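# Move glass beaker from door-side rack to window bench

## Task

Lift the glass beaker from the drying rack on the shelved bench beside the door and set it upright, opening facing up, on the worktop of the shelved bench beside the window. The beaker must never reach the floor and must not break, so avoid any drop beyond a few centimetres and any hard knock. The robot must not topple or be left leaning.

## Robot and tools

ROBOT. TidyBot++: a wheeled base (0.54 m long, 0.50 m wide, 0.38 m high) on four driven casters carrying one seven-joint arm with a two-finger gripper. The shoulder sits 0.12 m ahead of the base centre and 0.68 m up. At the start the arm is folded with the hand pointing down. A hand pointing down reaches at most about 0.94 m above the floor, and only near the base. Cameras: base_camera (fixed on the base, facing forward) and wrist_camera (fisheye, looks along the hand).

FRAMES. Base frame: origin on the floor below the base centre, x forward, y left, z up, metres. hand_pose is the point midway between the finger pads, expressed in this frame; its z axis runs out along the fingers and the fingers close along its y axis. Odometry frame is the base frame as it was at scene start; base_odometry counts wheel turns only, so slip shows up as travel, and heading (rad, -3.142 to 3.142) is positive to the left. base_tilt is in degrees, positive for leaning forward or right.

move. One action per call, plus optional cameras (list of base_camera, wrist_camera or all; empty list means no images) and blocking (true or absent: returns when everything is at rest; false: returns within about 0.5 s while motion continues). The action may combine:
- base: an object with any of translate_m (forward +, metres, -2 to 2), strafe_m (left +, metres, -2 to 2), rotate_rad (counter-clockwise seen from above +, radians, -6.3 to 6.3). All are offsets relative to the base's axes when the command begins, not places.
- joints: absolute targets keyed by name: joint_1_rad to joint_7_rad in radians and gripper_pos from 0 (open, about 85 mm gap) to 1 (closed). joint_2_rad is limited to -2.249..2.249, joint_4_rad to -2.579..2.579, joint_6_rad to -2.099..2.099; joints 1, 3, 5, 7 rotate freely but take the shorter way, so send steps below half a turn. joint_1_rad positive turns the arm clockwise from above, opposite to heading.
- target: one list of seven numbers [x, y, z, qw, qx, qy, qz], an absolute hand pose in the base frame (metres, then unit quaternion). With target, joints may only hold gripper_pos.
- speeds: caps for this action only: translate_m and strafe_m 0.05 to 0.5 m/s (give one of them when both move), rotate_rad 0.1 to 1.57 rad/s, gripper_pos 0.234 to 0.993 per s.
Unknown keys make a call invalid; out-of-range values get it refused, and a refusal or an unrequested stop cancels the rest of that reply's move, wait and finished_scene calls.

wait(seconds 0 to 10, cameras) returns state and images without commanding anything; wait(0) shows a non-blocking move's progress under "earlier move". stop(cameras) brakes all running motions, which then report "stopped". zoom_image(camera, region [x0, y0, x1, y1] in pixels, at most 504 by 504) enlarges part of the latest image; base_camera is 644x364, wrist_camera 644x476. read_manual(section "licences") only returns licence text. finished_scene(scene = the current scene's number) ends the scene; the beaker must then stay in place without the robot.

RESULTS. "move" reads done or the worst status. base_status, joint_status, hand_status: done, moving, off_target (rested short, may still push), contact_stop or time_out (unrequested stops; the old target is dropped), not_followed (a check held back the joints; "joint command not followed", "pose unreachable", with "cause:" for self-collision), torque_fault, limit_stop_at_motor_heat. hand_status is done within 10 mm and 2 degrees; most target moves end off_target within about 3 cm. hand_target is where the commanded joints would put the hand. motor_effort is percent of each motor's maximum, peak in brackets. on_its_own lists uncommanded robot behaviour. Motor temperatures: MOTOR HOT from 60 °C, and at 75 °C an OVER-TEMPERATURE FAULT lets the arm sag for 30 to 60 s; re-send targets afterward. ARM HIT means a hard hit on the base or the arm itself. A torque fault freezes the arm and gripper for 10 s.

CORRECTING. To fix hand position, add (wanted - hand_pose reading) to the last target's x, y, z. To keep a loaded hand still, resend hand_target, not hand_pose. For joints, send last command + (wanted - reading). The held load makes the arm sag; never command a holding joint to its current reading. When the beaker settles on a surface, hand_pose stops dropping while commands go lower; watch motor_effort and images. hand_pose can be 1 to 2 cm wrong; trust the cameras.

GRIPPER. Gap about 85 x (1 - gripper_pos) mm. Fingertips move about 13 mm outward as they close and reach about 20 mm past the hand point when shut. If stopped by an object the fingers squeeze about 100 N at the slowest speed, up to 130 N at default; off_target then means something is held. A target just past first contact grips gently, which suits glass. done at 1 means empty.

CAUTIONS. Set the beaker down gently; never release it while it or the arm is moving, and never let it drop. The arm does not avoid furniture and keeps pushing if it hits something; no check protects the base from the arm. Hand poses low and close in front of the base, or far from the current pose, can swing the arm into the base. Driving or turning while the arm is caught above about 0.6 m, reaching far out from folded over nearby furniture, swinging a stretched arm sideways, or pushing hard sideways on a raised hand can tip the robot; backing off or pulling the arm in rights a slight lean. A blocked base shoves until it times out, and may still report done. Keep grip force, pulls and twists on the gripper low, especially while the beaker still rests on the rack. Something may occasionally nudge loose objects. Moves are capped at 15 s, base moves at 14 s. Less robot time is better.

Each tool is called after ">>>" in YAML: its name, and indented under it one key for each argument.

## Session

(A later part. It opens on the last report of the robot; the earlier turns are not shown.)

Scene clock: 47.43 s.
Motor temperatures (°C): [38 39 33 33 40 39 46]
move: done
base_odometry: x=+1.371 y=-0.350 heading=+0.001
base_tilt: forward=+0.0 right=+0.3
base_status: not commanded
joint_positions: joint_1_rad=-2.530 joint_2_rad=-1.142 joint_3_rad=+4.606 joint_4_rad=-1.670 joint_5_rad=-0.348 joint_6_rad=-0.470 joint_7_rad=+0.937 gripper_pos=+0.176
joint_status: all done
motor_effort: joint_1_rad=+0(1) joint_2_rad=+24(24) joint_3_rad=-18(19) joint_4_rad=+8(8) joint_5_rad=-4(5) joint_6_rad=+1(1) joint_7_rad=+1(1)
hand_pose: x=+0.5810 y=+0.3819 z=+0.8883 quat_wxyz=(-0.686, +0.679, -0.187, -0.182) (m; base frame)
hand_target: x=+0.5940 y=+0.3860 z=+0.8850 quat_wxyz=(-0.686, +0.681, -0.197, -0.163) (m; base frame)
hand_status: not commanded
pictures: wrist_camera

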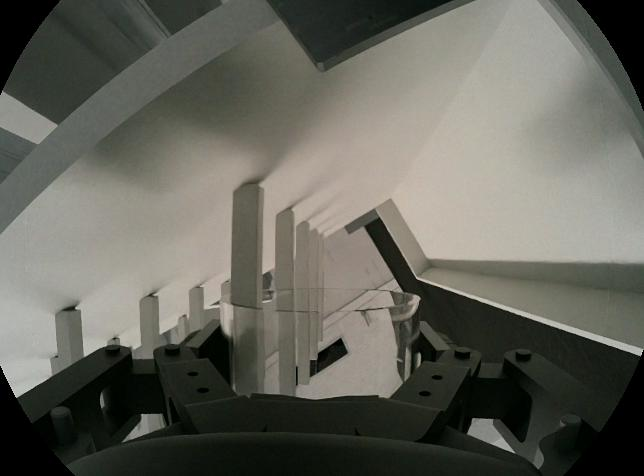

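>>> move:
  joints: {"gripper_pos": 0.19}
  speeds: {"gripper_pos": 0.234}
  cameras: ["wrist_camera"]

>>> zoom_image:
  camera: "wrist_camera"
  region: [200, 190, 450, 400]

Scene clock: 47.93 s.
Motor temperatures (°C): [38 39 33 33 40 39 46]
move: done
base_odometry: x=+1.371 y=-0.350 heading=+0.001
base_tilt: forward=+0.0 right=+0.3
base_status: not commanded
joint_positions: joint_1_rad=-2.530 joint_2_rad=-1.142 joint_3_rad=+4.607 joint_4_rad=-1.670 joint_5_rad=-0.348 joint_6_rad=-0.470 joint_7_rad=+0.937 gripper_pos=+0.192
joint_status: all done
motor_effort: joint_1_rad=+0(1) joint_2_rad=+24(24) joint_3_rad=-18(19) joint_4_rad=+8(8) joint_5_rad=-4(5) joint_6_rad=+1(1) joint_7_rad=+1(1)
hand_pose: x=+0.5811 y=+0.3819 z=+0.8881 quat_wxyz=(-0.686, +0.679, -0.187, -0.182) (m; base frame)
hand_target: x=+0.5940 y=+0.3860 z=+0.8850 quat_wxyz=(-0.686, +0.681, -0.197, -0.163) (m; base frame)
hand_status: not commanded
pictures: wrist_camera

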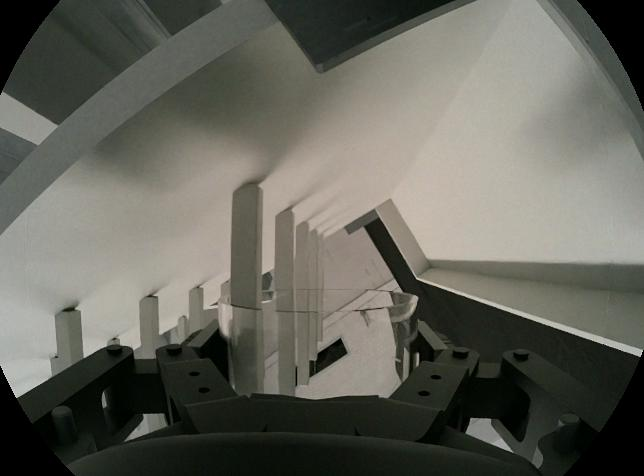

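Scaled by 2.016.

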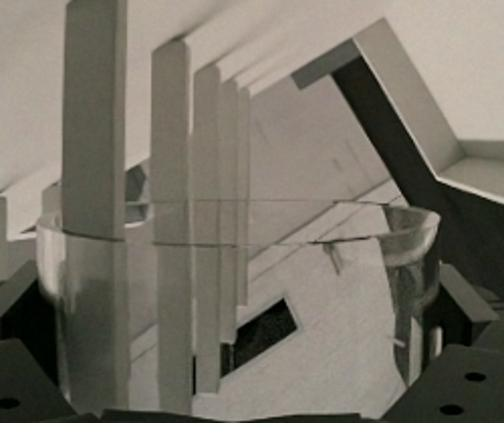

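>>> move:
  joints: {"gripper_pos": 0.205}
  speeds: {"gripper_pos": 0.234}
  cameras: []

>>> move:
  joints: {"gripper_pos": 0.22}
  speeds: {"gripper_pos": 0.234}
  cameras: ["wrist_camera"]

>>> zoom_image:
  camera: "wrist_camera"
  region: [200, 190, 450, 400]

Scene clock: 48.43 s.
Motor temperatures (°C): [38 39 33 33 40 39 46]
move: done
base_odometry: x=+1.371 y=-0.350 heading=+0.001
base_tilt: forward=-0.1 right=+0.3
base_status: not commanded
joint_positions: joint_1_rad=-2.530 joint_2_rad=-1.142 joint_3_rad=+4.607 joint_4_rad=-1.670 joint_5_rad=-0.348 joint_6_rad=-0.470 joint_7_rad=+0.937 gripper_pos=+0.201
joint_status: all done
motor_effort: joint_1_rad=+0(0) joint_2_rad=+24(24) joint_3_rad=-18(19) joint_4_rad=+9(9) joint_5_rad=-5(6) joint_6_rad=+1(2) joint_7_rad=+1(1)
hand_pose: x=+0.5811 y=+0.3819 z=+0.8880 quat_wxyz=(-0.686, +0.679, -0.187, -0.182) (m; base frame)
hand_target: x=+0.5940 y=+0.3860 z=+0.8850 quat_wxyz=(-0.686, +0.681, -0.197, -0.163) (m; base frame)
hand_status: not commanded
pictures: none
No camera images: "cameras" was empty.

Scene clock: 48.77 s.
Motor temperatures (°C): [38 39 33 33 40 39 46]
move: done
base_odometry: x=+1.371 y=-0.350 heading=+0.001
base_tilt: forward=+0.0 right=+0.3
base_status: not commanded
joint_positions: joint_1_rad=-2.530 joint_2_rad=-1.142 joint_3_rad=+4.607 joint_4_rad=-1.670 joint_5_rad=-0.348 joint_6_rad=-0.470 joint_7_rad=+0.937 gripper_pos=+0.208
joint_status: all done
motor_effort: joint_1_rad=+0(0) joint_2_rad=+23(24) joint_3_rad=-17(19) joint_4_rad=+9(9) joint_5_rad=-5(6) joint_6_rad=+2(2) joint_7_rad=+0(1)
hand_pose: x=+0.5811 y=+0.3819 z=+0.8880 quat_wxyz=(-0.686, +0.679, -0.187, -0.182) (m; base frame)
hand_target: x=+0.5940 y=+0.3860 z=+0.8850 quat_wxyz=(-0.686, +0.681, -0.197, -0.163) (m; base frame)
hand_status: not commanded
pictures: wrist_camera

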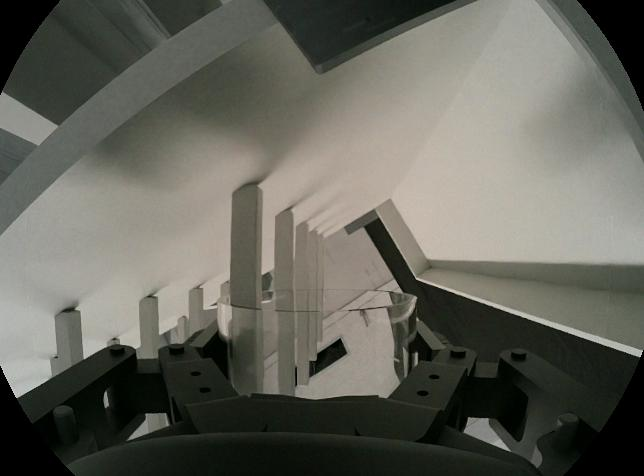

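Scaled by 2.016.

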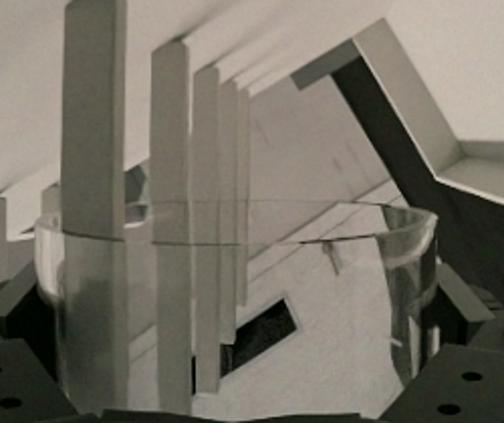

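>>> move:
  target: [0.568, 0.386, 0.9015, 0.686, -0.681, 0.197, 0.163]
  cameras: ["wrist_camera"]

Scene clock: 49.73 s.
Motor temperatures (°C): [38 39 33 33 40 39 46]
move: done
base_odometry: x=+1.371 y=-0.350 heading=+0.001
base_tilt: forward=+0.0 right=+0.3
base_status: not commanded
joint_positions: joint_1_rad=-2.510 joint_2_rad=-1.087 joint_3_rad=+4.607 joint_4_rad=-1.703 joint_5_rad=-0.385 joint_6_rad=-0.432 joint_7_rad=+0.938 gripper_pos=+0.216
joint_status: not commanded
motor_effort: joint_1_rad=-1(2) joint_2_rad=+23(25) joint_3_rad=-18(20) joint_4_rad=+8(9) joint_5_rad=-3(5) joint_6_rad=+0(2) joint_7_rad=+1(1)
hand_pose: x=+0.5728 y=+0.3840 z=+0.8934 quat_wxyz=(-0.680, +0.686, -0.196, -0.169) (m; base frame)
hand_target: x=+0.5680 y=+0.3860 z=+0.9015 quat_wxyz=(-0.686, +0.681, -0.197, -0.163) (m; base frame)
hand_status: done (0.010 m and 1.1 deg from the pose sent, 0.019 m and 2.5 deg at the start)
pictures: wrist_camera

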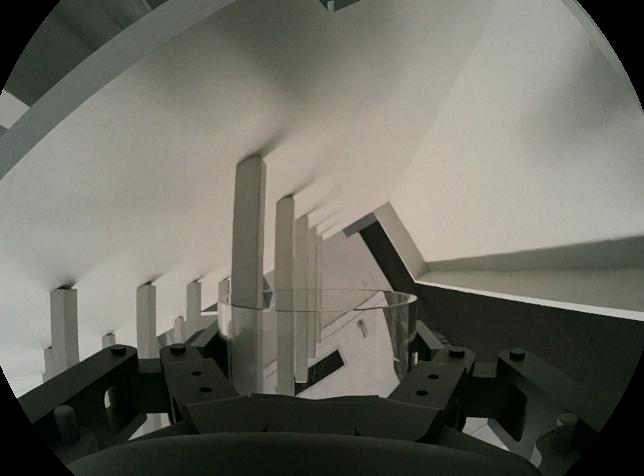

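>>> move:
  target: [0.535, 0.386, 0.921, 0.686, -0.681, 0.197, 0.163]
  cameras: ["wrist_camera"]

>>> move:
  target: [0.500, 0.386, 0.942, 0.686, -0.681, 0.197, 0.163]
  cameras: ["wrist_camera"]

Scene clock: 50.73 s.
Motor temperatures (°C): [38 39 33 33 40 39 46]
move: off_target
base_odometry: x=+1.371 y=-0.350 heading=+0.001
base_tilt: forward=+0.0 right=+0.3
base_status: not commanded
joint_positions: joint_1_rad=-2.463 joint_2_rad=-1.020 joint_3_rad=+4.572 joint_4_rad=-1.771 joint_5_rad=-0.466 joint_6_rad=-0.394 joint_7_rad=+0.952 gripper_pos=+0.216
joint_status: not commanded
motor_effort: joint_1_rad=-1(2) joint_2_rad=+20(24) joint_3_rad=-17(19) joint_4_rad=+10(11) joint_5_rad=-5(5) joint_6_rad=+0(1) joint_7_rad=+1(1)
hand_pose: x=+0.5449 y=+0.3829 z=+0.9090 quat_wxyz=(-0.678, +0.688, -0.200, -0.165) (m; base frame)
hand_target: x=+0.5350 y=+0.3860 z=+0.9210 quat_wxyz=(-0.686, +0.681, -0.197, -0.163) (m; base frame)
hand_status: off_target (0.016 m and 1.3 deg from the pose sent, 0.047 m and 1.1 deg at the start)
pictures: wrist_camera

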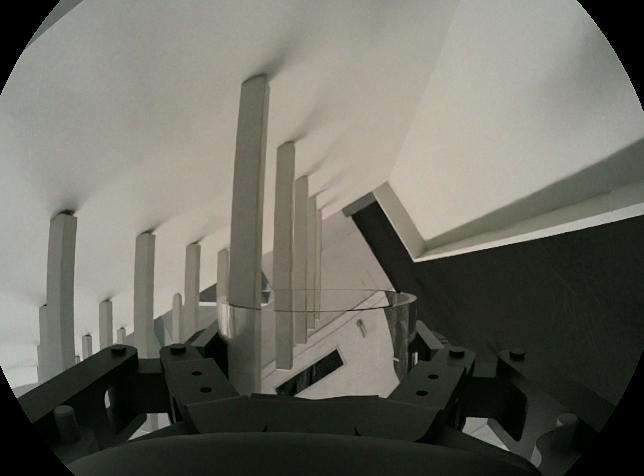

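Scene clock: 51.63 s.
Motor temperatures (°C): [38 39 33 33 40 39 46]
move: done
base_odometry: x=+1.371 y=-0.350 heading=+0.001
base_tilt: forward=+0.0 right=+0.3
base_status: not commanded
joint_positions: joint_1_rad=-2.410 joint_2_rad=-0.945 joint_3_rad=+4.505 joint_4_rad=-1.836 joint_5_rad=-0.566 joint_6_rad=-0.364 joint_7_rad=+0.971 gripper_pos=+0.216
joint_status: not commanded
motor_effort: joint_1_rad=+0(1) joint_2_rad=+17(22) joint_3_rad=-17(19) joint_4_rad=+12(12) joint_5_rad=-3(5) joint_6_rad=+1(1) joint_7_rad=+0(1)
hand_pose: x=+0.5050 y=+0.3849 z=+0.9334 quat_wxyz=(-0.678, +0.689, -0.194, -0.167) (m; base frame)
hand_target: x=+0.5000 y=+0.3860 z=+0.9420 quat_wxyz=(-0.686, +0.681, -0.197, -0.163) (m; base frame)
hand_status: done (0.010 m and 1.4 deg from the pose sent, 0.056 m and 1.3 deg at the start)
pictures: wrist_camera

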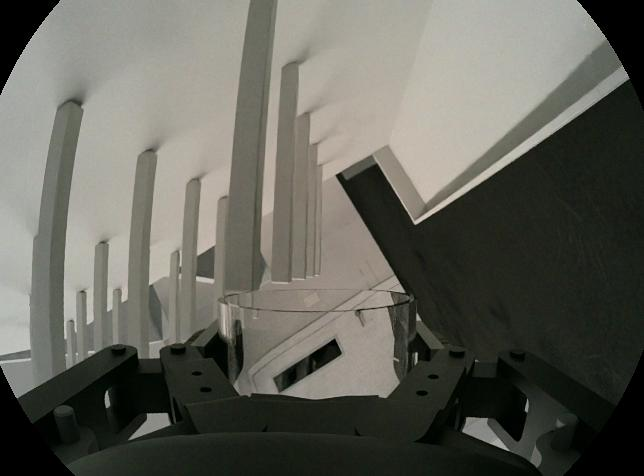

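>>> move:
  target: [0.460, 0.386, 0.966, 0.686, -0.681, 0.197, 0.163]
  cameras: ["wrist_camera"]

>>> move:
  base: {"translate_m": -0.5}
  cameras: ["wrist_camera"]

Scene clock: 52.70 s.
Motor temperatures (°C): [38 39 33 33 40 39 46]
move: done
base_odometry: x=+1.371 y=-0.350 heading=+0.001
base_tilt: forward=-0.1 right=+0.2
base_status: not commanded
joint_positions: joint_1_rad=-2.334 joint_2_rad=-0.858 joint_3_rad=+4.417 joint_4_rad=-1.891 joint_5_rad=-0.701 joint_6_rad=-0.343 joint_7_rad=+1.002 gripper_pos=+0.216
joint_status: not commanded
motor_effort: joint_1_rad=+0(1) joint_2_rad=+13(19) joint_3_rad=-13(18) joint_4_rad=+13(14) joint_5_rad=-4(5) joint_6_rad=+0(1) joint_7_rad=+1(1)
hand_pose: x=+0.4648 y=+0.3847 z=+0.9622 quat_wxyz=(-0.681, +0.687, -0.191, -0.166) (m; base frame)
hand_target: x=+0.4600 y=+0.3860 z=+0.9660 quat_wxyz=(-0.686, +0.681, -0.197, -0.163) (m; base frame)
hand_status: done (0.006 m and 1.1 deg from the pose sent, 0.056 m and 1.4 deg at the start)
pictures: wrist_camera

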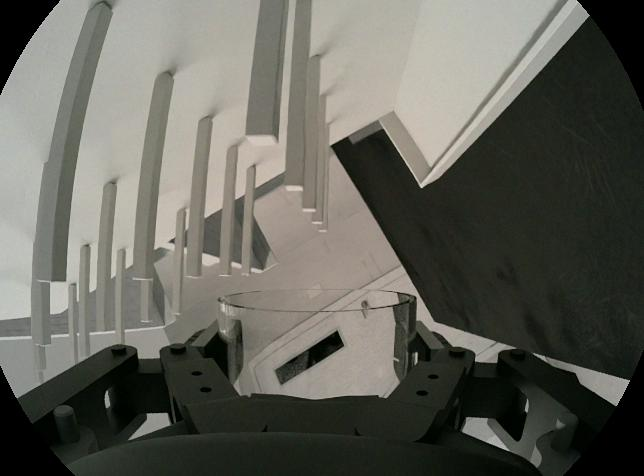

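Scene clock: 55.13 s.
Motor temperatures (°C): [38 39 33 33 40 39 46]
move: done
base_odometry: x=+0.870 y=-0.350 heading=+0.000
base_tilt: forward=-0.1 right=+0.3
base_status: done
joint_positions: joint_1_rad=-2.332 joint_2_rad=-0.854 joint_3_rad=+4.414 joint_4_rad=-1.898 joint_5_rad=-0.703 joint_6_rad=-0.337 joint_7_rad=+1.002 gripper_pos=+0.216
joint_status: not commanded
motor_effort: joint_1_rad=+0(2) joint_2_rad=+14(16) joint_3_rad=-14(16) joint_4_rad=+14(15) joint_5_rad=-3(5) joint_6_rad=+0(1) joint_7_rad=+1(1)
hand_pose: x=+0.4626 y=+0.3856 z=+0.9606 quat_wxyz=(-0.680, +0.688, -0.192, -0.165) (m; base frame)
hand_target: x=+0.4600 y=+0.3860 z=+0.9660 quat_wxyz=(-0.686, +0.681, -0.197, -0.163) (m; base frame)
hand_status: not commanded
pictures: wrist_camera

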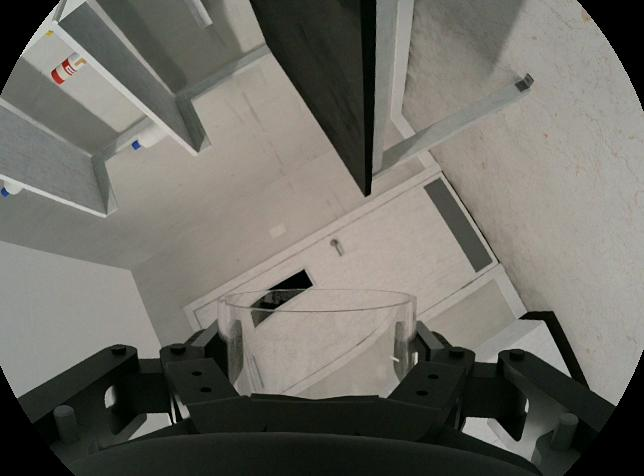

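>>> move:
  target: [0.55, 0.15, 0.95, 0.6533, -0.6533, 0.2706, 0.2706]
  cameras: ["wrist_camera"]

>>> move:
  target: [0.60, 0.02, 0.92, 0, 0.7071, 0, 0.7071]
  cameras: ["wrist_camera"]

Scene clock: 57.30 s.
Motor temperatures (°C): [38 39 33 33 40 39 46]
move: off_target
base_odometry: x=+0.870 y=-0.350 heading=+0.000
base_tilt: forward=+0.0 right=+0.3
base_status: not commanded
joint_positions: joint_1_rad=-2.018 joint_2_rad=-1.045 joint_3_rad=+4.524 joint_4_rad=-1.583 joint_5_rad=-0.503 joint_6_rad=-1.005 joint_7_rad=+0.664 gripper_pos=+0.216
joint_status: not commanded
motor_effort: joint_1_rad=-1(4) joint_2_rad=+21(24) joint_3_rad=-15(18) joint_4_rad=+9(15) joint_5_rad=-9(9) joint_6_rad=+1(2) joint_7_rad=+1(1)
hand_pose: x=+0.5494 y=+0.1554 z=+0.9709 quat_wxyz=(-0.677, +0.637, -0.257, -0.265) (m; base frame)
hand_target: x=+0.5500 y=+0.1500 z=+0.9500 quat_wxyz=(-0.653, +0.653, -0.271, -0.271) (m; base frame)
hand_status: off_target (0.022 m and 3.7 deg from the pose sent, 0.251 m and 15.9 deg at the start)
pictures: wrist_camera

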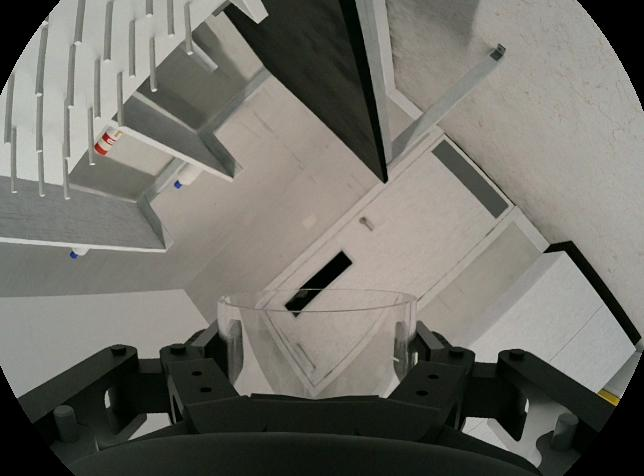

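Scene clock: 60.77 s.
Motor temperatures (°C): [38 39 33 33 40 39 46]
move: off_target
base_odometry: x=+0.870 y=-0.350 heading=+0.000
base_tilt: forward=-0.1 right=+0.3
base_status: not commanded
joint_positions: joint_1_rad=+0.037 joint_2_rad=-0.229 joint_3_rad=+3.032 joint_4_rad=-2.341 joint_5_rad=-0.194 joint_6_rad=+0.538 joint_7_rad=+1.596 gripper_pos=+0.216
joint_status: not commanded
motor_effort: joint_1_rad=+0(2) joint_2_rad=-10(22) joint_3_rad=+0(18) joint_4_rad=+18(20) joint_5_rad=+1(9) joint_6_rad=+9(10) joint_7_rad=+0(1)
hand_pose: x=+0.6023 y=+0.0106 z=+0.9259 quat_wxyz=(-0.030, +0.709, -0.051, +0.703) (m; base frame)
hand_target: x=+0.6000 y=+0.0200 z=+0.9200 quat_wxyz=(+0.000, +0.707, +0.000, +0.707) (m; base frame)
hand_status: off_target (0.011 m and 6.9 deg from the pose sent, 0.153 m and 149.5 deg at the start)
pictures: wrist_camera

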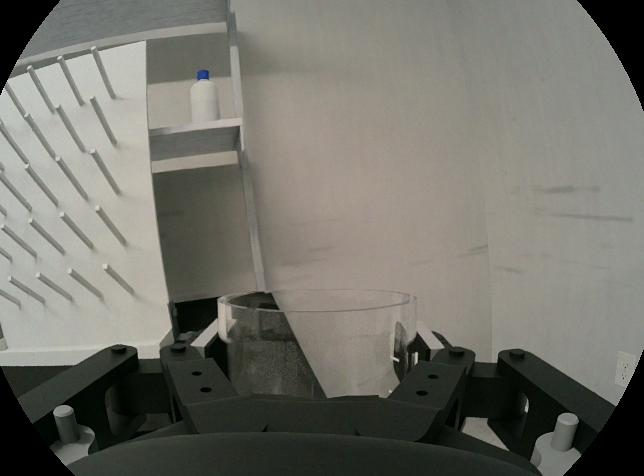

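>>> move:
  base: {"rotate_rad": 3.14}
  speeds: {"rotate_rad": 0.8}
  cameras: ["wrist_camera", "base_camera"]

Scene clock: 65.77 s.
Motor temperatures (°C): [38 39 33 33 40 39 46]
move: done
base_odometry: x=+0.870 y=-0.350 heading=+3.140
base_tilt: forward=-0.1 right=+0.3
base_status: done
joint_positions: joint_1_rad=+0.044 joint_2_rad=-0.228 joint_3_rad=+3.022 joint_4_rad=-2.341 joint_5_rad=-0.188 joint_6_rad=+0.541 joint_7_rad=+1.597 gripper_pos=+0.216
joint_status: not commanded
motor_effort: joint_1_rad=+0(2) joint_2_rad=-10(12) joint_3_rad=+0(3) joint_4_rad=+18(18) joint_5_rad=+0(2) joint_6_rad=+9(10) joint_7_rad=+0(1)
hand_pose: x=+0.6024 y=+0.0129 z=+0.9263 quat_wxyz=(-0.029, +0.708, -0.047, +0.704) (m; base frame)
hand_target: x=+0.6000 y=+0.0200 z=+0.9200 quat_wxyz=(+0.000, +0.707, +0.000, +0.707) (m; base frame)
hand_status: not commanded
pictures: base_camera, wrist_camera

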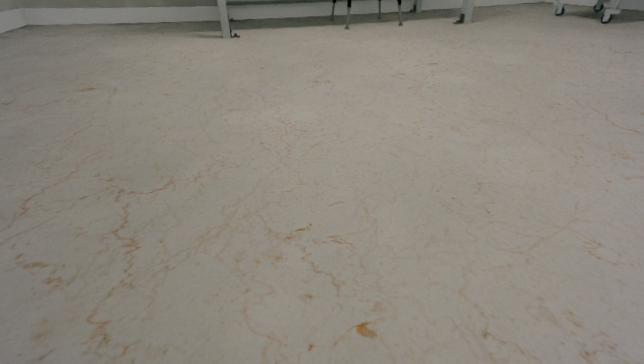

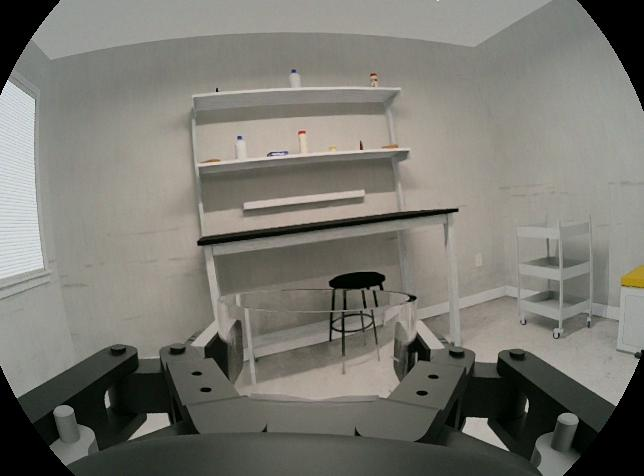

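>>> move:
  target: [0.60, 0.01, 1.10, 0, 0.7071, 0, 0.7071]
  cameras: []

>>> move:
  base: {"translate_m": 1.5, "rotate_rad": 0.31}
  speeds: {"rotate_rad": 0.5}

Scene clock: 69.00 s.
Motor temperatures (°C): [38 39 33 33 40 39 46]
move: off_target
base_odometry: x=+0.870 y=-0.350 heading=+3.140
base_tilt: forward=-0.1 right=+0.3
base_status: not commanded
joint_positions: joint_1_rad=+0.044 joint_2_rad=-0.333 joint_3_rad=+3.063 joint_4_rad=-1.872 joint_5_rad=-0.066 joint_6_rad=-0.025 joint_7_rad=+1.588 gripper_pos=+0.216
joint_status: not commanded
motor_effort: joint_1_rad=+0(1) joint_2_rad=-10(13) joint_3_rad=-1(1) joint_4_rad=+20(20) joint_5_rad=+0(2) joint_6_rad=+9(10) joint_7_rad=+1(1)
hand_pose: x=+0.6060 y=+0.0272 z=+1.0901 quat_wxyz=(-0.020, +0.705, +0.003, +0.708) (m; base frame)
hand_target: x=+0.6000 y=+0.0100 z=+1.1000 quat_wxyz=(+0.000, +0.707, +0.000, +0.707) (m; base frame)
hand_status: off_target (0.021 m and 2.3 deg from the pose sent, 0.174 m and 6.3 deg at the start)
pictures: none
No camera images: "cameras" was empty.

Scene clock: 73.37 s.
Motor temperatures (°C): [38 39 33 33 40 39 46]
move: done
base_odometry: x=-0.630 y=-0.349 heading=-2.832
base_tilt: forward=+0.0 right=+0.3
base_status: done
joint_positions: joint_1_rad=+0.049 joint_2_rad=-0.339 joint_3_rad=+3.074 joint_4_rad=-1.872 joint_5_rad=-0.065 joint_6_rad=-0.029 joint_7_rad=+1.588 gripper_pos=+0.216
joint_status: not commanded
motor_effort: joint_1_rad=+0(2) joint_2_rad=-9(12) joint_3_rad=-1(2) joint_4_rad=+20(20) joint_5_rad=+0(2) joint_6_rad=+9(10) joint_7_rad=+1(1)
hand_pose: x=+0.6037 y=+0.0185 z=+1.0925 quat_wxyz=(-0.015, +0.704, -0.003, +0.710) (m; base frame)
hand_target: x=+0.6000 y=+0.0100 z=+1.1000 quat_wxyz=(+0.000, +0.707, +0.000, +0.707) (m; base frame)
hand_status: not commanded
pictures: base_camera, wrist_camera

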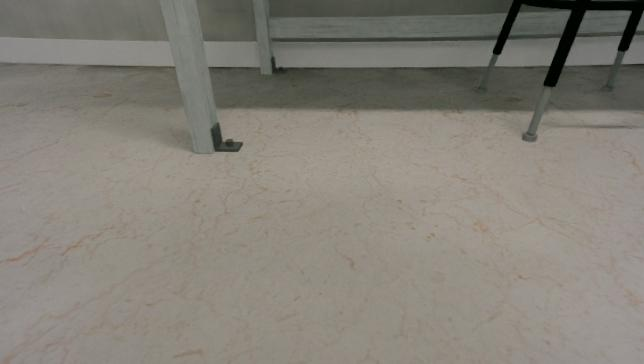

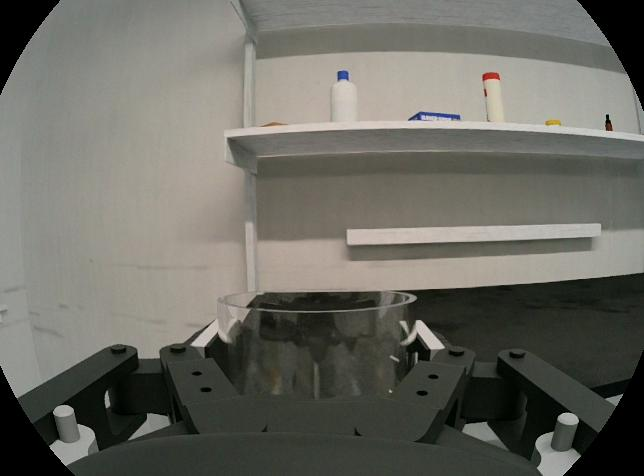

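>>> zoom_image:
  camera: "base_camera"
  region: [0, 0, 500, 200]

Scaled by 1.008.

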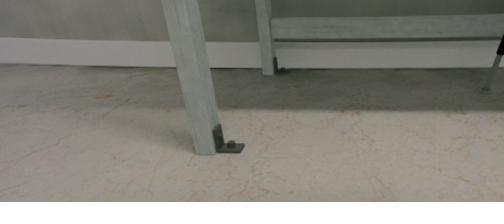

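>>> move:
  base: {"translate_m": 0.42}
  speeds: {"translate_m": 0.25}

Scene clock: 77.10 s.
Motor temperatures (°C): [38 39 33 33 40 39 46]
move: done
base_odometry: x=-1.030 y=-0.476 heading=-2.832
base_tilt: forward=-0.1 right=+0.3
base_status: done
joint_positions: joint_1_rad=+0.049 joint_2_rad=-0.341 joint_3_rad=+3.074 joint_4_rad=-1.872 joint_5_rad=-0.065 joint_6_rad=-0.030 joint_7_rad=+1.588 gripper_pos=+0.216
joint_status: not commanded
motor_effort: joint_1_rad=+0(1) joint_2_rad=-9(11) joint_3_rad=+0(2) joint_4_rad=+20(20) joint_5_rad=+0(2) joint_6_rad=+9(10) joint_7_rad=+0(1)
hand_pose: x=+0.6029 y=+0.0185 z=+1.0933 quat_wxyz=(-0.015, +0.704, -0.003, +0.710) (m; base frame)
hand_target: x=+0.6000 y=+0.0100 z=+1.1000 quat_wxyz=(+0.000, +0.707, +0.000, +0.707) (m; base frame)
hand_status: not commanded
pictures: base_camera, wrist_camera

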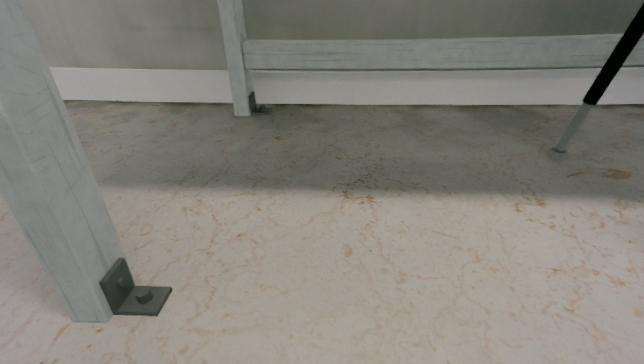

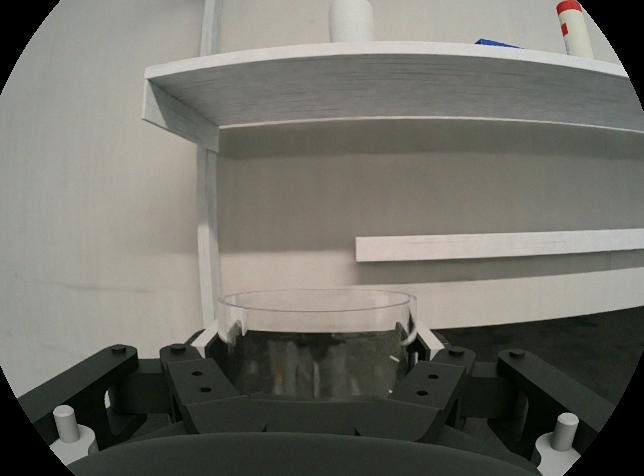

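>>> move:
  target: [0.60, 0.0, 1.06, 0.005, 0.7071, -0.003, 0.7071]
  cameras: ["wrist_camera"]

>>> move:
  target: [0.60, 0.0, 1.045, 0.005, 0.7071, -0.003, 0.7071]
  cameras: ["wrist_camera"]

Scene clock: 78.37 s.
Motor temperatures (°C): [38 39 33 33 40 39 46]
move: off_target
base_odometry: x=-1.030 y=-0.476 heading=-2.832
base_tilt: forward=-0.1 right=+0.3
base_status: not commanded
joint_positions: joint_1_rad=+0.049 joint_2_rad=-0.341 joint_3_rad=+3.095 joint_4_rad=-1.954 joint_5_rad=-0.065 joint_6_rad=+0.017 joint_7_rad=+1.588 gripper_pos=+0.216
joint_status: not commanded
motor_effort: joint_1_rad=+0(1) joint_2_rad=-9(10) joint_3_rad=-1(1) joint_4_rad=+20(21) joint_5_rad=-1(2) joint_6_rad=+9(10) joint_7_rad=+0(1)
hand_pose: x=+0.6032 y=+0.0045 z=+1.0571 quat_wxyz=(-0.009, +0.716, -0.014, +0.698) (m; base frame)
hand_target: x=+0.6000 y=+0.0000 z=+1.0600 quat_wxyz=(+0.005, +0.707, -0.003, +0.707) (m; base frame)
hand_status: off_target (0.006 m and 2.5 deg from the pose sent, 0.038 m and 2.3 deg at the start)
pictures: wrist_camera

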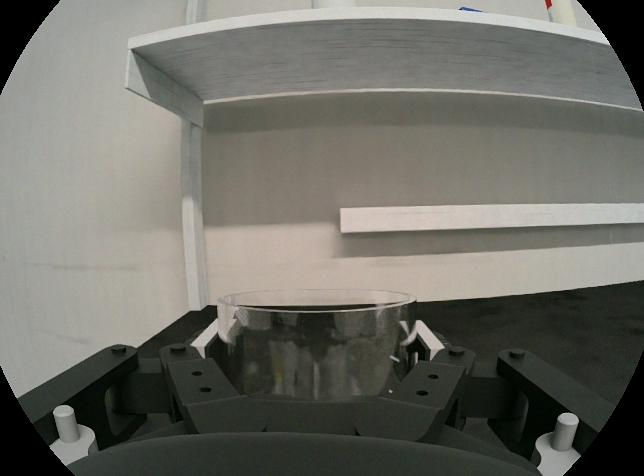

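Scene clock: 79.10 s.
Motor temperatures (°C): [38 39 33 33 40 39 46]
move: off_target
base_odometry: x=-1.030 y=-0.476 heading=-2.832
base_tilt: forward=+0.0 right=+0.3
base_status: not commanded
joint_positions: joint_1_rad=+0.049 joint_2_rad=-0.341 joint_3_rad=+3.095 joint_4_rad=-1.997 joint_5_rad=-0.065 joint_6_rad=+0.066 joint_7_rad=+1.588 gripper_pos=+0.216
joint_status: not commanded
motor_effort: joint_1_rad=-1(1) joint_2_rad=-10(10) joint_3_rad=-1(1) joint_4_rad=+19(21) joint_5_rad=+0(1) joint_6_rad=+9(10) joint_7_rad=+1(1)
hand_pose: x=+0.6023 y=+0.0033 z=+1.0451 quat_wxyz=(-0.008, +0.714, -0.015, +0.700) (m; base frame)
hand_target: x=+0.6000 y=+0.0000 z=+1.0450 quat_wxyz=(+0.005, +0.707, -0.003, +0.707) (m; base frame)
hand_status: off_target (0.004 m and 2.3 deg from the pose sent, 0.013 m and 2.5 deg at the start)
pictures: wrist_camera

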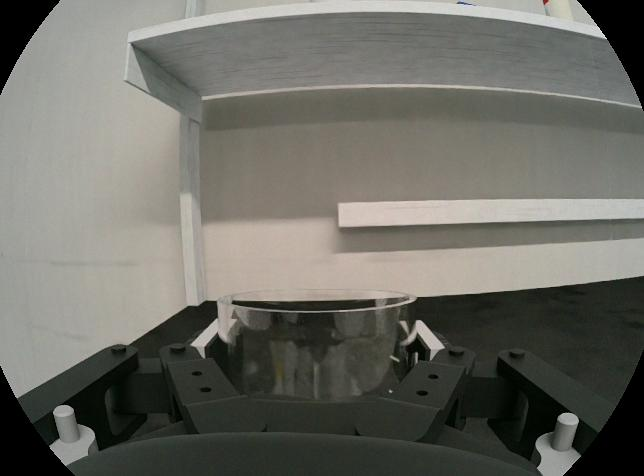

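>>> move:
  target: [0.60, 0.0, 1.025, 0.012, 0.7071, 0.005, 0.7071]
  cameras: []

>>> move:
  target: [0.60, 0.0, 1.015, 0.012, 0.7071, 0.005, 0.7071]
  cameras: ["wrist_camera"]

Scene clock: 80.33 s.
Motor temperatures (°C): [38 39 33 33 40 39 46]
move: off_target
base_odometry: x=-1.030 y=-0.476 heading=-2.832
base_tilt: forward=-0.1 right=+0.2
base_status: not commanded
joint_positions: joint_1_rad=+0.049 joint_2_rad=-0.341 joint_3_rad=+3.096 joint_4_rad=-2.058 joint_5_rad=-0.064 joint_6_rad=+0.132 joint_7_rad=+1.588 gripper_pos=+0.216
joint_status: not commanded
motor_effort: joint_1_rad=+0(1) joint_2_rad=-9(10) joint_3_rad=+0(1) joint_4_rad=+20(20) joint_5_rad=-1(2) joint_6_rad=+10(10) joint_7_rad=+1(1)
hand_pose: x=+0.6002 y=+0.0013 z=+1.0279 quat_wxyz=(-0.006, +0.712, -0.016, +0.702) (m; base frame)
hand_target: x=+0.6000 y=+0.0000 z=+1.0250 quat_wxyz=(+0.012, +0.707, +0.005, +0.707) (m; base frame)
hand_status: off_target (0.003 m and 3.3 deg from the pose sent, 0.021 m and 3.4 deg at the start)
pictures: none
No camera images: "cameras" was empty.

Scene clock: 80.97 s.
Motor temperatures (°C): [38 39 33 33 40 39 46]
move: off_target
base_odometry: x=-1.030 y=-0.476 heading=-2.832
base_tilt: forward=-0.1 right=+0.3
base_status: not commanded
joint_positions: joint_1_rad=+0.049 joint_2_rad=-0.341 joint_3_rad=+3.096 joint_4_rad=-2.086 joint_5_rad=-0.064 joint_6_rad=+0.169 joint_7_rad=+1.588 gripper_pos=+0.216
joint_status: not commanded
motor_effort: joint_1_rad=+0(1) joint_2_rad=-8(10) joint_3_rad=+0(1) joint_4_rad=+20(20) joint_5_rad=+0(2) joint_6_rad=+9(10) joint_7_rad=+0(1)
hand_pose: x=+0.5988 y=+0.0005 z=+1.0215 quat_wxyz=(-0.005, +0.709, -0.017, +0.705) (m; base frame)
hand_target: x=+0.6000 y=+0.0000 z=+1.0150 quat_wxyz=(+0.012, +0.707, +0.005, +0.707) (m; base frame)
hand_status: off_target (0.007 m and 3.2 deg from the pose sent, 0.013 m and 3.3 deg at the start)
pictures: wrist_camera

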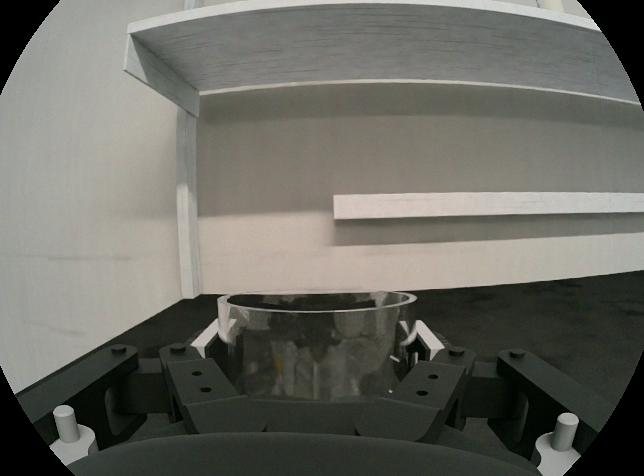

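>>> move:
  target: [0.60, 0.0, 1.005, 0.012, 0.7071, 0.005, 0.7071]
  cameras: []

>>> move:
  target: [0.60, 0.0, 0.997, 0.012, 0.7071, 0.005, 0.7071]
  cameras: ["wrist_camera"]

Scene clock: 81.77 s.
Motor temperatures (°C): [38 39 33 33 40 39 46]
move: off_target
base_odometry: x=-1.030 y=-0.476 heading=-2.832
base_tilt: forward=-0.1 right=+0.3
base_status: not commanded
joint_positions: joint_1_rad=+0.049 joint_2_rad=-0.337 joint_3_rad=+3.096 joint_4_rad=-2.115 joint_5_rad=-0.064 joint_6_rad=+0.205 joint_7_rad=+1.588 gripper_pos=+0.216
joint_status: not commanded
motor_effort: joint_1_rad=+0(1) joint_2_rad=-9(10) joint_3_rad=-1(2) joint_4_rad=+19(20) joint_5_rad=-1(1) joint_6_rad=+9(10) joint_7_rad=+0(1)
hand_pose: x=+0.5985 y=-0.0004 z=+1.0130 quat_wxyz=(-0.004, +0.708, -0.017, +0.706) (m; base frame)
hand_target: x=+0.6000 y=+0.0000 z=+1.0050 quat_wxyz=(+0.012, +0.707, +0.005, +0.707) (m; base frame)
hand_status: off_target (0.008 m and 3.2 deg from the pose sent, 0.017 m and 3.2 deg at the start)
pictures: none
No camera images: "cameras" was empty.

Scene clock: 82.40 s.
Motor temperatures (°C): [38 39 33 33 40 39 46]
move: off_target
base_odometry: x=-1.030 y=-0.476 heading=-2.832
base_tilt: forward=+0.0 right=+0.2
base_status: not commanded
joint_positions: joint_1_rad=+0.049 joint_2_rad=-0.331 joint_3_rad=+3.096 joint_4_rad=-2.138 joint_5_rad=-0.064 joint_6_rad=+0.234 joint_7_rad=+1.588 gripper_pos=+0.216
joint_status: not commanded
motor_effort: joint_1_rad=+0(1) joint_2_rad=-9(10) joint_3_rad=-1(1) joint_4_rad=+19(20) joint_5_rad=+0(1) joint_6_rad=+9(10) joint_7_rad=+0(1)
hand_pose: x=+0.5987 y=-0.0011 z=+1.0055 quat_wxyz=(-0.004, +0.708, -0.018, +0.706) (m; base frame)
hand_target: x=+0.6000 y=+0.0000 z=+0.9970 quat_wxyz=(+0.012, +0.707, +0.005, +0.707) (m; base frame)
hand_status: off_target (0.009 m and 3.2 deg from the pose sent, 0.016 m and 3.2 deg at the start)
pictures: wrist_camera

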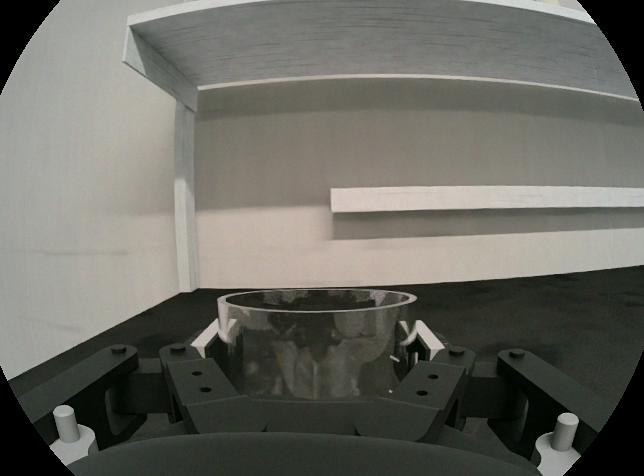

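>>> move:
  target: [0.60, 0.0, 0.990, 0.012, 0.7071, 0.005, 0.7071]
  cameras: ["wrist_camera"]

Scene clock: 83.77 s.
Motor temperatures (°C): [38 39 33 33 40 39 46]
move: off_target
base_odometry: x=-1.030 y=-0.476 heading=-2.832
base_tilt: forward=+0.0 right=+0.3
base_status: not commanded
joint_positions: joint_1_rad=+0.049 joint_2_rad=-0.326 joint_3_rad=+3.096 joint_4_rad=-2.158 joint_5_rad=-0.064 joint_6_rad=+0.260 joint_7_rad=+1.588 gripper_pos=+0.216
joint_status: not commanded
motor_effort: joint_1_rad=+0(1) joint_2_rad=-9(10) joint_3_rad=+0(1) joint_4_rad=+19(20) joint_5_rad=+0(1) joint_6_rad=+9(10) joint_7_rad=+1(1)
hand_pose: x=+0.5988 y=-0.0017 z=+0.9988 quat_wxyz=(-0.003, +0.707, -0.019, +0.707) (m; base frame)
hand_target: x=+0.6000 y=+0.0000 z=+0.9900 quat_wxyz=(+0.012, +0.707, +0.005, +0.707) (m; base frame)
hand_status: off_target (0.009 m and 3.2 deg from the pose sent, 0.016 m and 3.2 deg at the start)
pictures: wrist_camera

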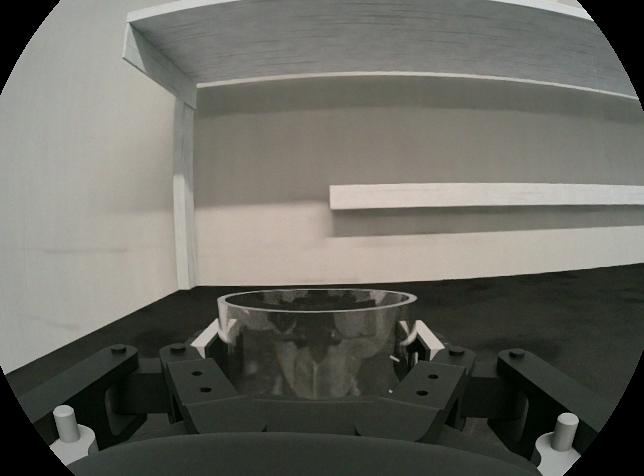

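>>> move:
  target: [0.60, 0.0, 0.983, 0.012, 0.7071, 0.005, 0.7071]
  cameras: []

>>> move:
  target: [0.60, 0.0, 0.976, 0.012, 0.7071, 0.005, 0.7071]
  cameras: ["wrist_camera"]

Scene clock: 84.47 s.
Motor temperatures (°C): [38 39 33 33 40 39 46]
move: off_target
base_odometry: x=-1.030 y=-0.476 heading=-2.832
base_tilt: forward=+0.0 right=+0.2
base_status: not commanded
joint_positions: joint_1_rad=+0.049 joint_2_rad=-0.320 joint_3_rad=+3.096 joint_4_rad=-2.177 joint_5_rad=-0.064 joint_6_rad=+0.286 joint_7_rad=+1.588 gripper_pos=+0.216
joint_status: not commanded
motor_effort: joint_1_rad=+0(0) joint_2_rad=-9(10) joint_3_rad=-1(1) joint_4_rad=+19(20) joint_5_rad=-1(1) joint_6_rad=+9(10) joint_7_rad=+1(1)
hand_pose: x=+0.5991 y=-0.0023 z=+0.9917 quat_wxyz=(-0.002, +0.707, -0.019, +0.707) (m; base frame)
hand_target: x=+0.6000 y=+0.0000 z=+0.9830 quat_wxyz=(+0.012, +0.707, +0.005, +0.707) (m; base frame)
hand_status: off_target (0.009 m and 3.2 deg from the pose sent, 0.016 m and 3.2 deg at the start)
pictures: none
No camera images: "cameras" was empty.

Scene clock: 85.10 s.
Motor temperatures (°C): [38 39 33 33 40 39 46]
move: off_target
base_odometry: x=-1.030 y=-0.476 heading=-2.832
base_tilt: forward=-0.1 right=+0.3
base_status: not commanded
joint_positions: joint_1_rad=+0.048 joint_2_rad=-0.313 joint_3_rad=+3.096 joint_4_rad=-2.197 joint_5_rad=-0.064 joint_6_rad=+0.313 joint_7_rad=+1.588 gripper_pos=+0.216
joint_status: not commanded
motor_effort: joint_1_rad=+0(1) joint_2_rad=-9(10) joint_3_rad=-1(1) joint_4_rad=+19(20) joint_5_rad=-1(1) joint_6_rad=+9(10) joint_7_rad=+0(1)
hand_pose: x=+0.5994 y=-0.0027 z=+0.9847 quat_wxyz=(-0.002, +0.707, -0.019, +0.707) (m; base frame)
hand_target: x=+0.6000 y=+0.0000 z=+0.9760 quat_wxyz=(+0.012, +0.707, +0.005, +0.707) (m; base frame)
hand_status: off_target (0.009 m and 3.2 deg from the pose sent, 0.016 m and 3.2 deg at the start)
pictures: wrist_camera

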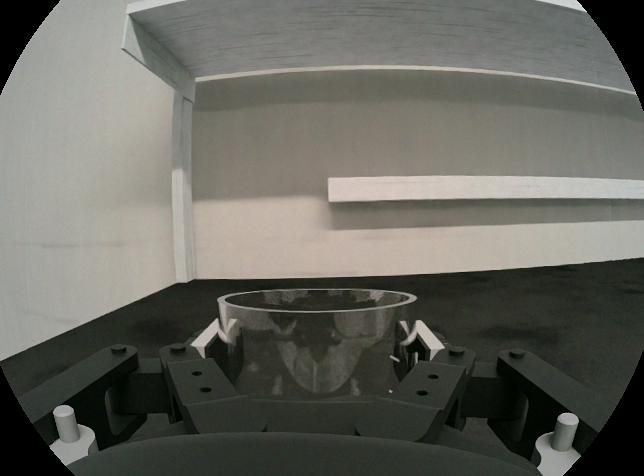

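>>> move:
  target: [0.60, 0.0, 0.970, 0.012, 0.7071, 0.005, 0.7071]
  cameras: []

>>> move:
  target: [0.60, 0.0, 0.964, 0.012, 0.7071, 0.005, 0.7071]
  cameras: ["wrist_camera"]

Scene clock: 85.93 s.
Motor temperatures (°C): [38 39 33 33 40 39 46]
move: off_target
base_odometry: x=-1.030 y=-0.476 heading=-2.832
base_tilt: forward=+0.0 right=+0.3
base_status: not commanded
joint_positions: joint_1_rad=+0.047 joint_2_rad=-0.309 joint_3_rad=+3.096 joint_4_rad=-2.213 joint_5_rad=-0.064 joint_6_rad=+0.338 joint_7_rad=+1.588 gripper_pos=+0.216
joint_status: not commanded
motor_effort: joint_1_rad=-1(1) joint_2_rad=-9(10) joint_3_rad=+0(1) joint_4_rad=+19(19) joint_5_rad=-1(1) joint_6_rad=+9(9) joint_7_rad=+1(1)
hand_pose: x=+0.5991 y=-0.0028 z=+0.9809 quat_wxyz=(-0.002, +0.705, -0.019, +0.709) (m; base frame)
hand_target: x=+0.6000 y=+0.0000 z=+0.9700 quat_wxyz=(+0.012, +0.707, +0.005, +0.707) (m; base frame)
hand_status: off_target (0.011 m and 3.2 deg from the pose sent, 0.015 m and 3.2 deg at the start)
pictures: none
No camera images: "cameras" was empty.

Scene clock: 86.50 s.
Motor temperatures (°C): [38 39 33 33 40 39 46]
move: off_target
base_odometry: x=-1.030 y=-0.476 heading=-2.832
base_tilt: forward=-0.1 right=+0.3
base_status: not commanded
joint_positions: joint_1_rad=+0.046 joint_2_rad=-0.306 joint_3_rad=+3.096 joint_4_rad=-2.225 joint_5_rad=-0.064 joint_6_rad=+0.366 joint_7_rad=+1.588 gripper_pos=+0.216
joint_status: not commanded
motor_effort: joint_1_rad=+0(1) joint_2_rad=-9(10) joint_3_rad=-1(1) joint_4_rad=+18(19) joint_5_rad=-1(1) joint_6_rad=+8(9) joint_7_rad=+1(1)
hand_pose: x=+0.5986 y=-0.0028 z=+0.9806 quat_wxyz=(-0.002, +0.701, -0.019, +0.713) (m; base frame)
hand_target: x=+0.6000 y=+0.0000 z=+0.9640 quat_wxyz=(+0.012, +0.707, +0.005, +0.707) (m; base frame)
hand_status: off_target (0.017 m and 3.3 deg from the pose sent, 0.017 m and 3.2 deg at the start)
pictures: wrist_camera

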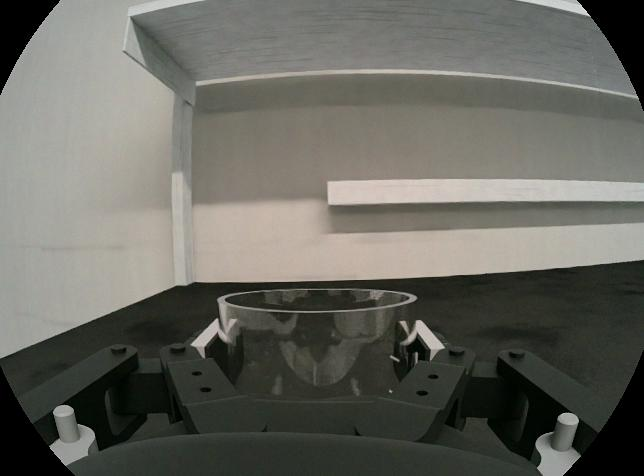

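>>> move:
  target: [0.60, 0.0, 0.970, 0.012, 0.7071, 0.005, 0.7071]
  cameras: []

>>> move:
  joints: {"gripper_pos": 0.15}
  speeds: {"gripper_pos": 0.234}
  cameras: ["wrist_camera"]

Scene clock: 89.03 s.
Motor temperatures (°C): [38 39 33 33 40 39 46]
move: off_target
base_odometry: x=-1.030 y=-0.476 heading=-2.832
base_tilt: forward=-0.1 right=+0.3
base_status: not commanded
joint_positions: joint_1_rad=+0.046 joint_2_rad=-0.306 joint_3_rad=+3.096 joint_4_rad=-2.225 joint_5_rad=-0.064 joint_6_rad=+0.366 joint_7_rad=+1.588 gripper_pos=+0.216
joint_status: not commanded
motor_effort: joint_1_rad=+0(1) joint_2_rad=-9(9) joint_3_rad=-1(1) joint_4_rad=+18(18) joint_5_rad=+0(1) joint_6_rad=+8(9) joint_7_rad=+0(1)
hand_pose: x=+0.5986 y=-0.0028 z=+0.9806 quat_wxyz=(-0.002, +0.701, -0.019, +0.713) (m; base frame)
hand_target: x=+0.6000 y=+0.0000 z=+0.9700 quat_wxyz=(+0.012, +0.707, +0.005, +0.707) (m; base frame)
hand_status: off_target (0.011 m and 3.3 deg from the pose sent, 0.011 m and 3.3 deg at the start)
pictures: none
No camera images: "cameras" was empty.

Scene clock: 89.63 s.
Motor temperatures (°C): [38 39 33 33 40 39 46]
move: done
base_odometry: x=-1.030 y=-0.476 heading=-2.832
base_tilt: forward=-0.1 right=+0.3
base_status: not commanded
joint_positions: joint_1_rad=+0.046 joint_2_rad=-0.306 joint_3_rad=+3.096 joint_4_rad=-2.225 joint_5_rad=-0.064 joint_6_rad=+0.366 joint_7_rad=+1.588 gripper_pos=+0.152
joint_status: all done
motor_effort: joint_1_rad=+0(1) joint_2_rad=-8(9) joint_3_rad=+0(1) joint_4_rad=+18(19) joint_5_rad=+0(1) joint_6_rad=+8(9) joint_7_rad=+1(1)
hand_pose: x=+0.5986 y=-0.0028 z=+0.9806 quat_wxyz=(-0.002, +0.701, -0.019, +0.713) (m; base frame)
hand_target: x=+0.6000 y=+0.0000 z=+0.9700 quat_wxyz=(+0.012, +0.707, +0.005, +0.707) (m; base frame)
hand_status: not commanded
pictures: wrist_camera

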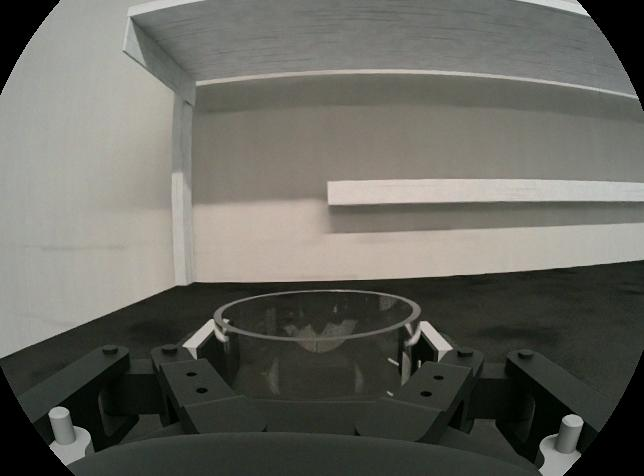

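>>> move:
  joints: {"gripper_pos": 0.0}
  speeds: {"gripper_pos": 0.234}
  cameras: ["wrist_camera"]

>>> move:
  base: {"translate_m": -0.12}
  speeds: {"translate_m": 0.1}
  cameras: ["wrist_camera"]

Scene clock: 90.87 s.
Motor temperatures (°C): [38 39 33 33 40 39 46]
move: done
base_odometry: x=-1.030 y=-0.476 heading=-2.832
base_tilt: forward=-0.1 right=+0.3
base_status: not commanded
joint_positions: joint_1_rad=+0.046 joint_2_rad=-0.306 joint_3_rad=+3.096 joint_4_rad=-2.225 joint_5_rad=-0.064 joint_6_rad=+0.366 joint_7_rad=+1.588 gripper_pos=+0.000
joint_status: all done
motor_effort: joint_1_rad=-1(1) joint_2_rad=-9(9) joint_3_rad=-1(1) joint_4_rad=+18(18) joint_5_rad=-1(1) joint_6_rad=+8(9) joint_7_rad=+0(1)
hand_pose: x=+0.5986 y=-0.0028 z=+0.9806 quat_wxyz=(-0.002, +0.701, -0.019, +0.713) (m; base frame)
hand_target: x=+0.6000 y=+0.0000 z=+0.9700 quat_wxyz=(+0.012, +0.707, +0.005, +0.707) (m; base frame)
hand_status: not commanded
pictures: wrist_camera

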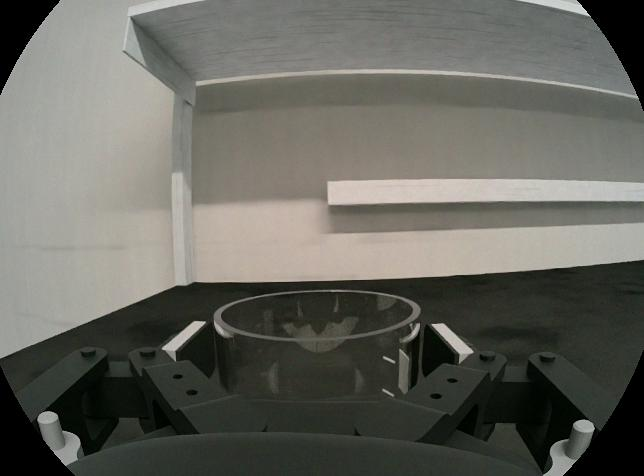

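Scene clock: 92.63 s.
Motor temperatures (°C): [38 39 33 33 40 39 46]
move: done
base_odometry: x=-0.916 y=-0.440 heading=-2.832
base_tilt: forward=+0.0 right=+0.3
base_status: done
joint_positions: joint_1_rad=+0.046 joint_2_rad=-0.301 joint_3_rad=+3.097 joint_4_rad=-2.225 joint_5_rad=-0.064 joint_6_rad=+0.366 joint_7_rad=+1.588 gripper_pos=+0.000
joint_status: not commanded
motor_effort: joint_1_rad=+0(1) joint_2_rad=-8(11) joint_3_rad=+0(1) joint_4_rad=+18(18) joint_5_rad=+0(1) joint_6_rad=+8(9) joint_7_rad=+1(1)
hand_pose: x=+0.6001 y=-0.0035 z=+0.9783 quat_wxyz=(-0.001, +0.703, -0.020, +0.711) (m; base frame)
hand_target: x=+0.6000 y=+0.0000 z=+0.9700 quat_wxyz=(+0.012, +0.707, +0.005, +0.707) (m; base frame)
hand_status: not commanded
pictures: wrist_camera

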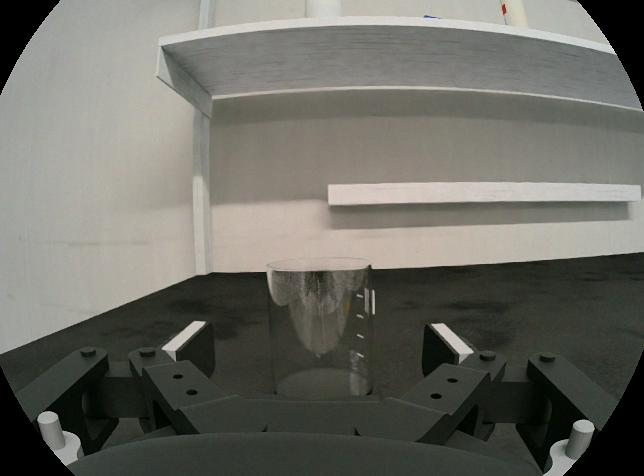

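>>> move:
  base: {"translate_m": -0.3}
  cameras: ["wrist_camera"]

>>> finished_scene:
  scene: 1

Scene clock: 94.60 s.
Motor temperatures (°C): [38 39 33 33 40 39 46]
move: done
base_odometry: x=-0.630 y=-0.348 heading=-2.832
base_tilt: forward=-0.1 right=+0.2
base_status: done
joint_positions: joint_1_rad=+0.046 joint_2_rad=-0.303 joint_3_rad=+3.097 joint_4_rad=-2.225 joint_5_rad=-0.064 joint_6_rad=+0.366 joint_7_rad=+1.588 gripper_pos=+0.000
joint_status: not commanded
motor_effort: joint_1_rad=+0(1) joint_2_rad=-8(11) joint_3_rad=-1(2) joint_4_rad=+18(18) joint_5_rad=+0(1) joint_6_rad=+8(9) joint_7_rad=+1(1)
hand_pose: x=+0.5993 y=-0.0035 z=+0.9795 quat_wxyz=(-0.001, +0.702, -0.020, +0.712) (m; base frame)
hand_target: x=+0.6000 y=+0.0000 z=+0.9700 quat_wxyz=(+0.012, +0.707, +0.005, +0.707) (m; base frame)
hand_status: not commanded
pictures: wrist_camera

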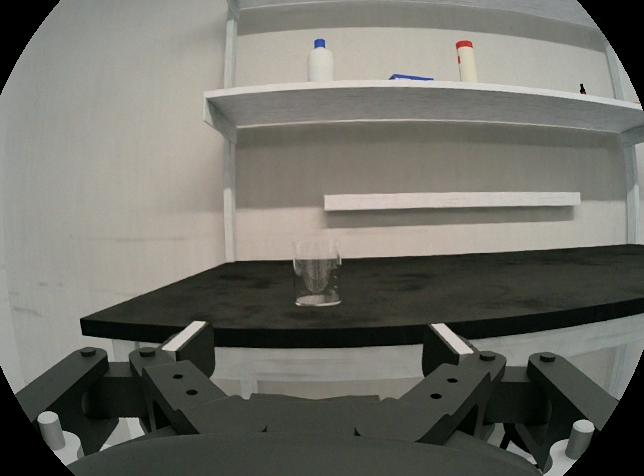

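The scene is finished: the task was done.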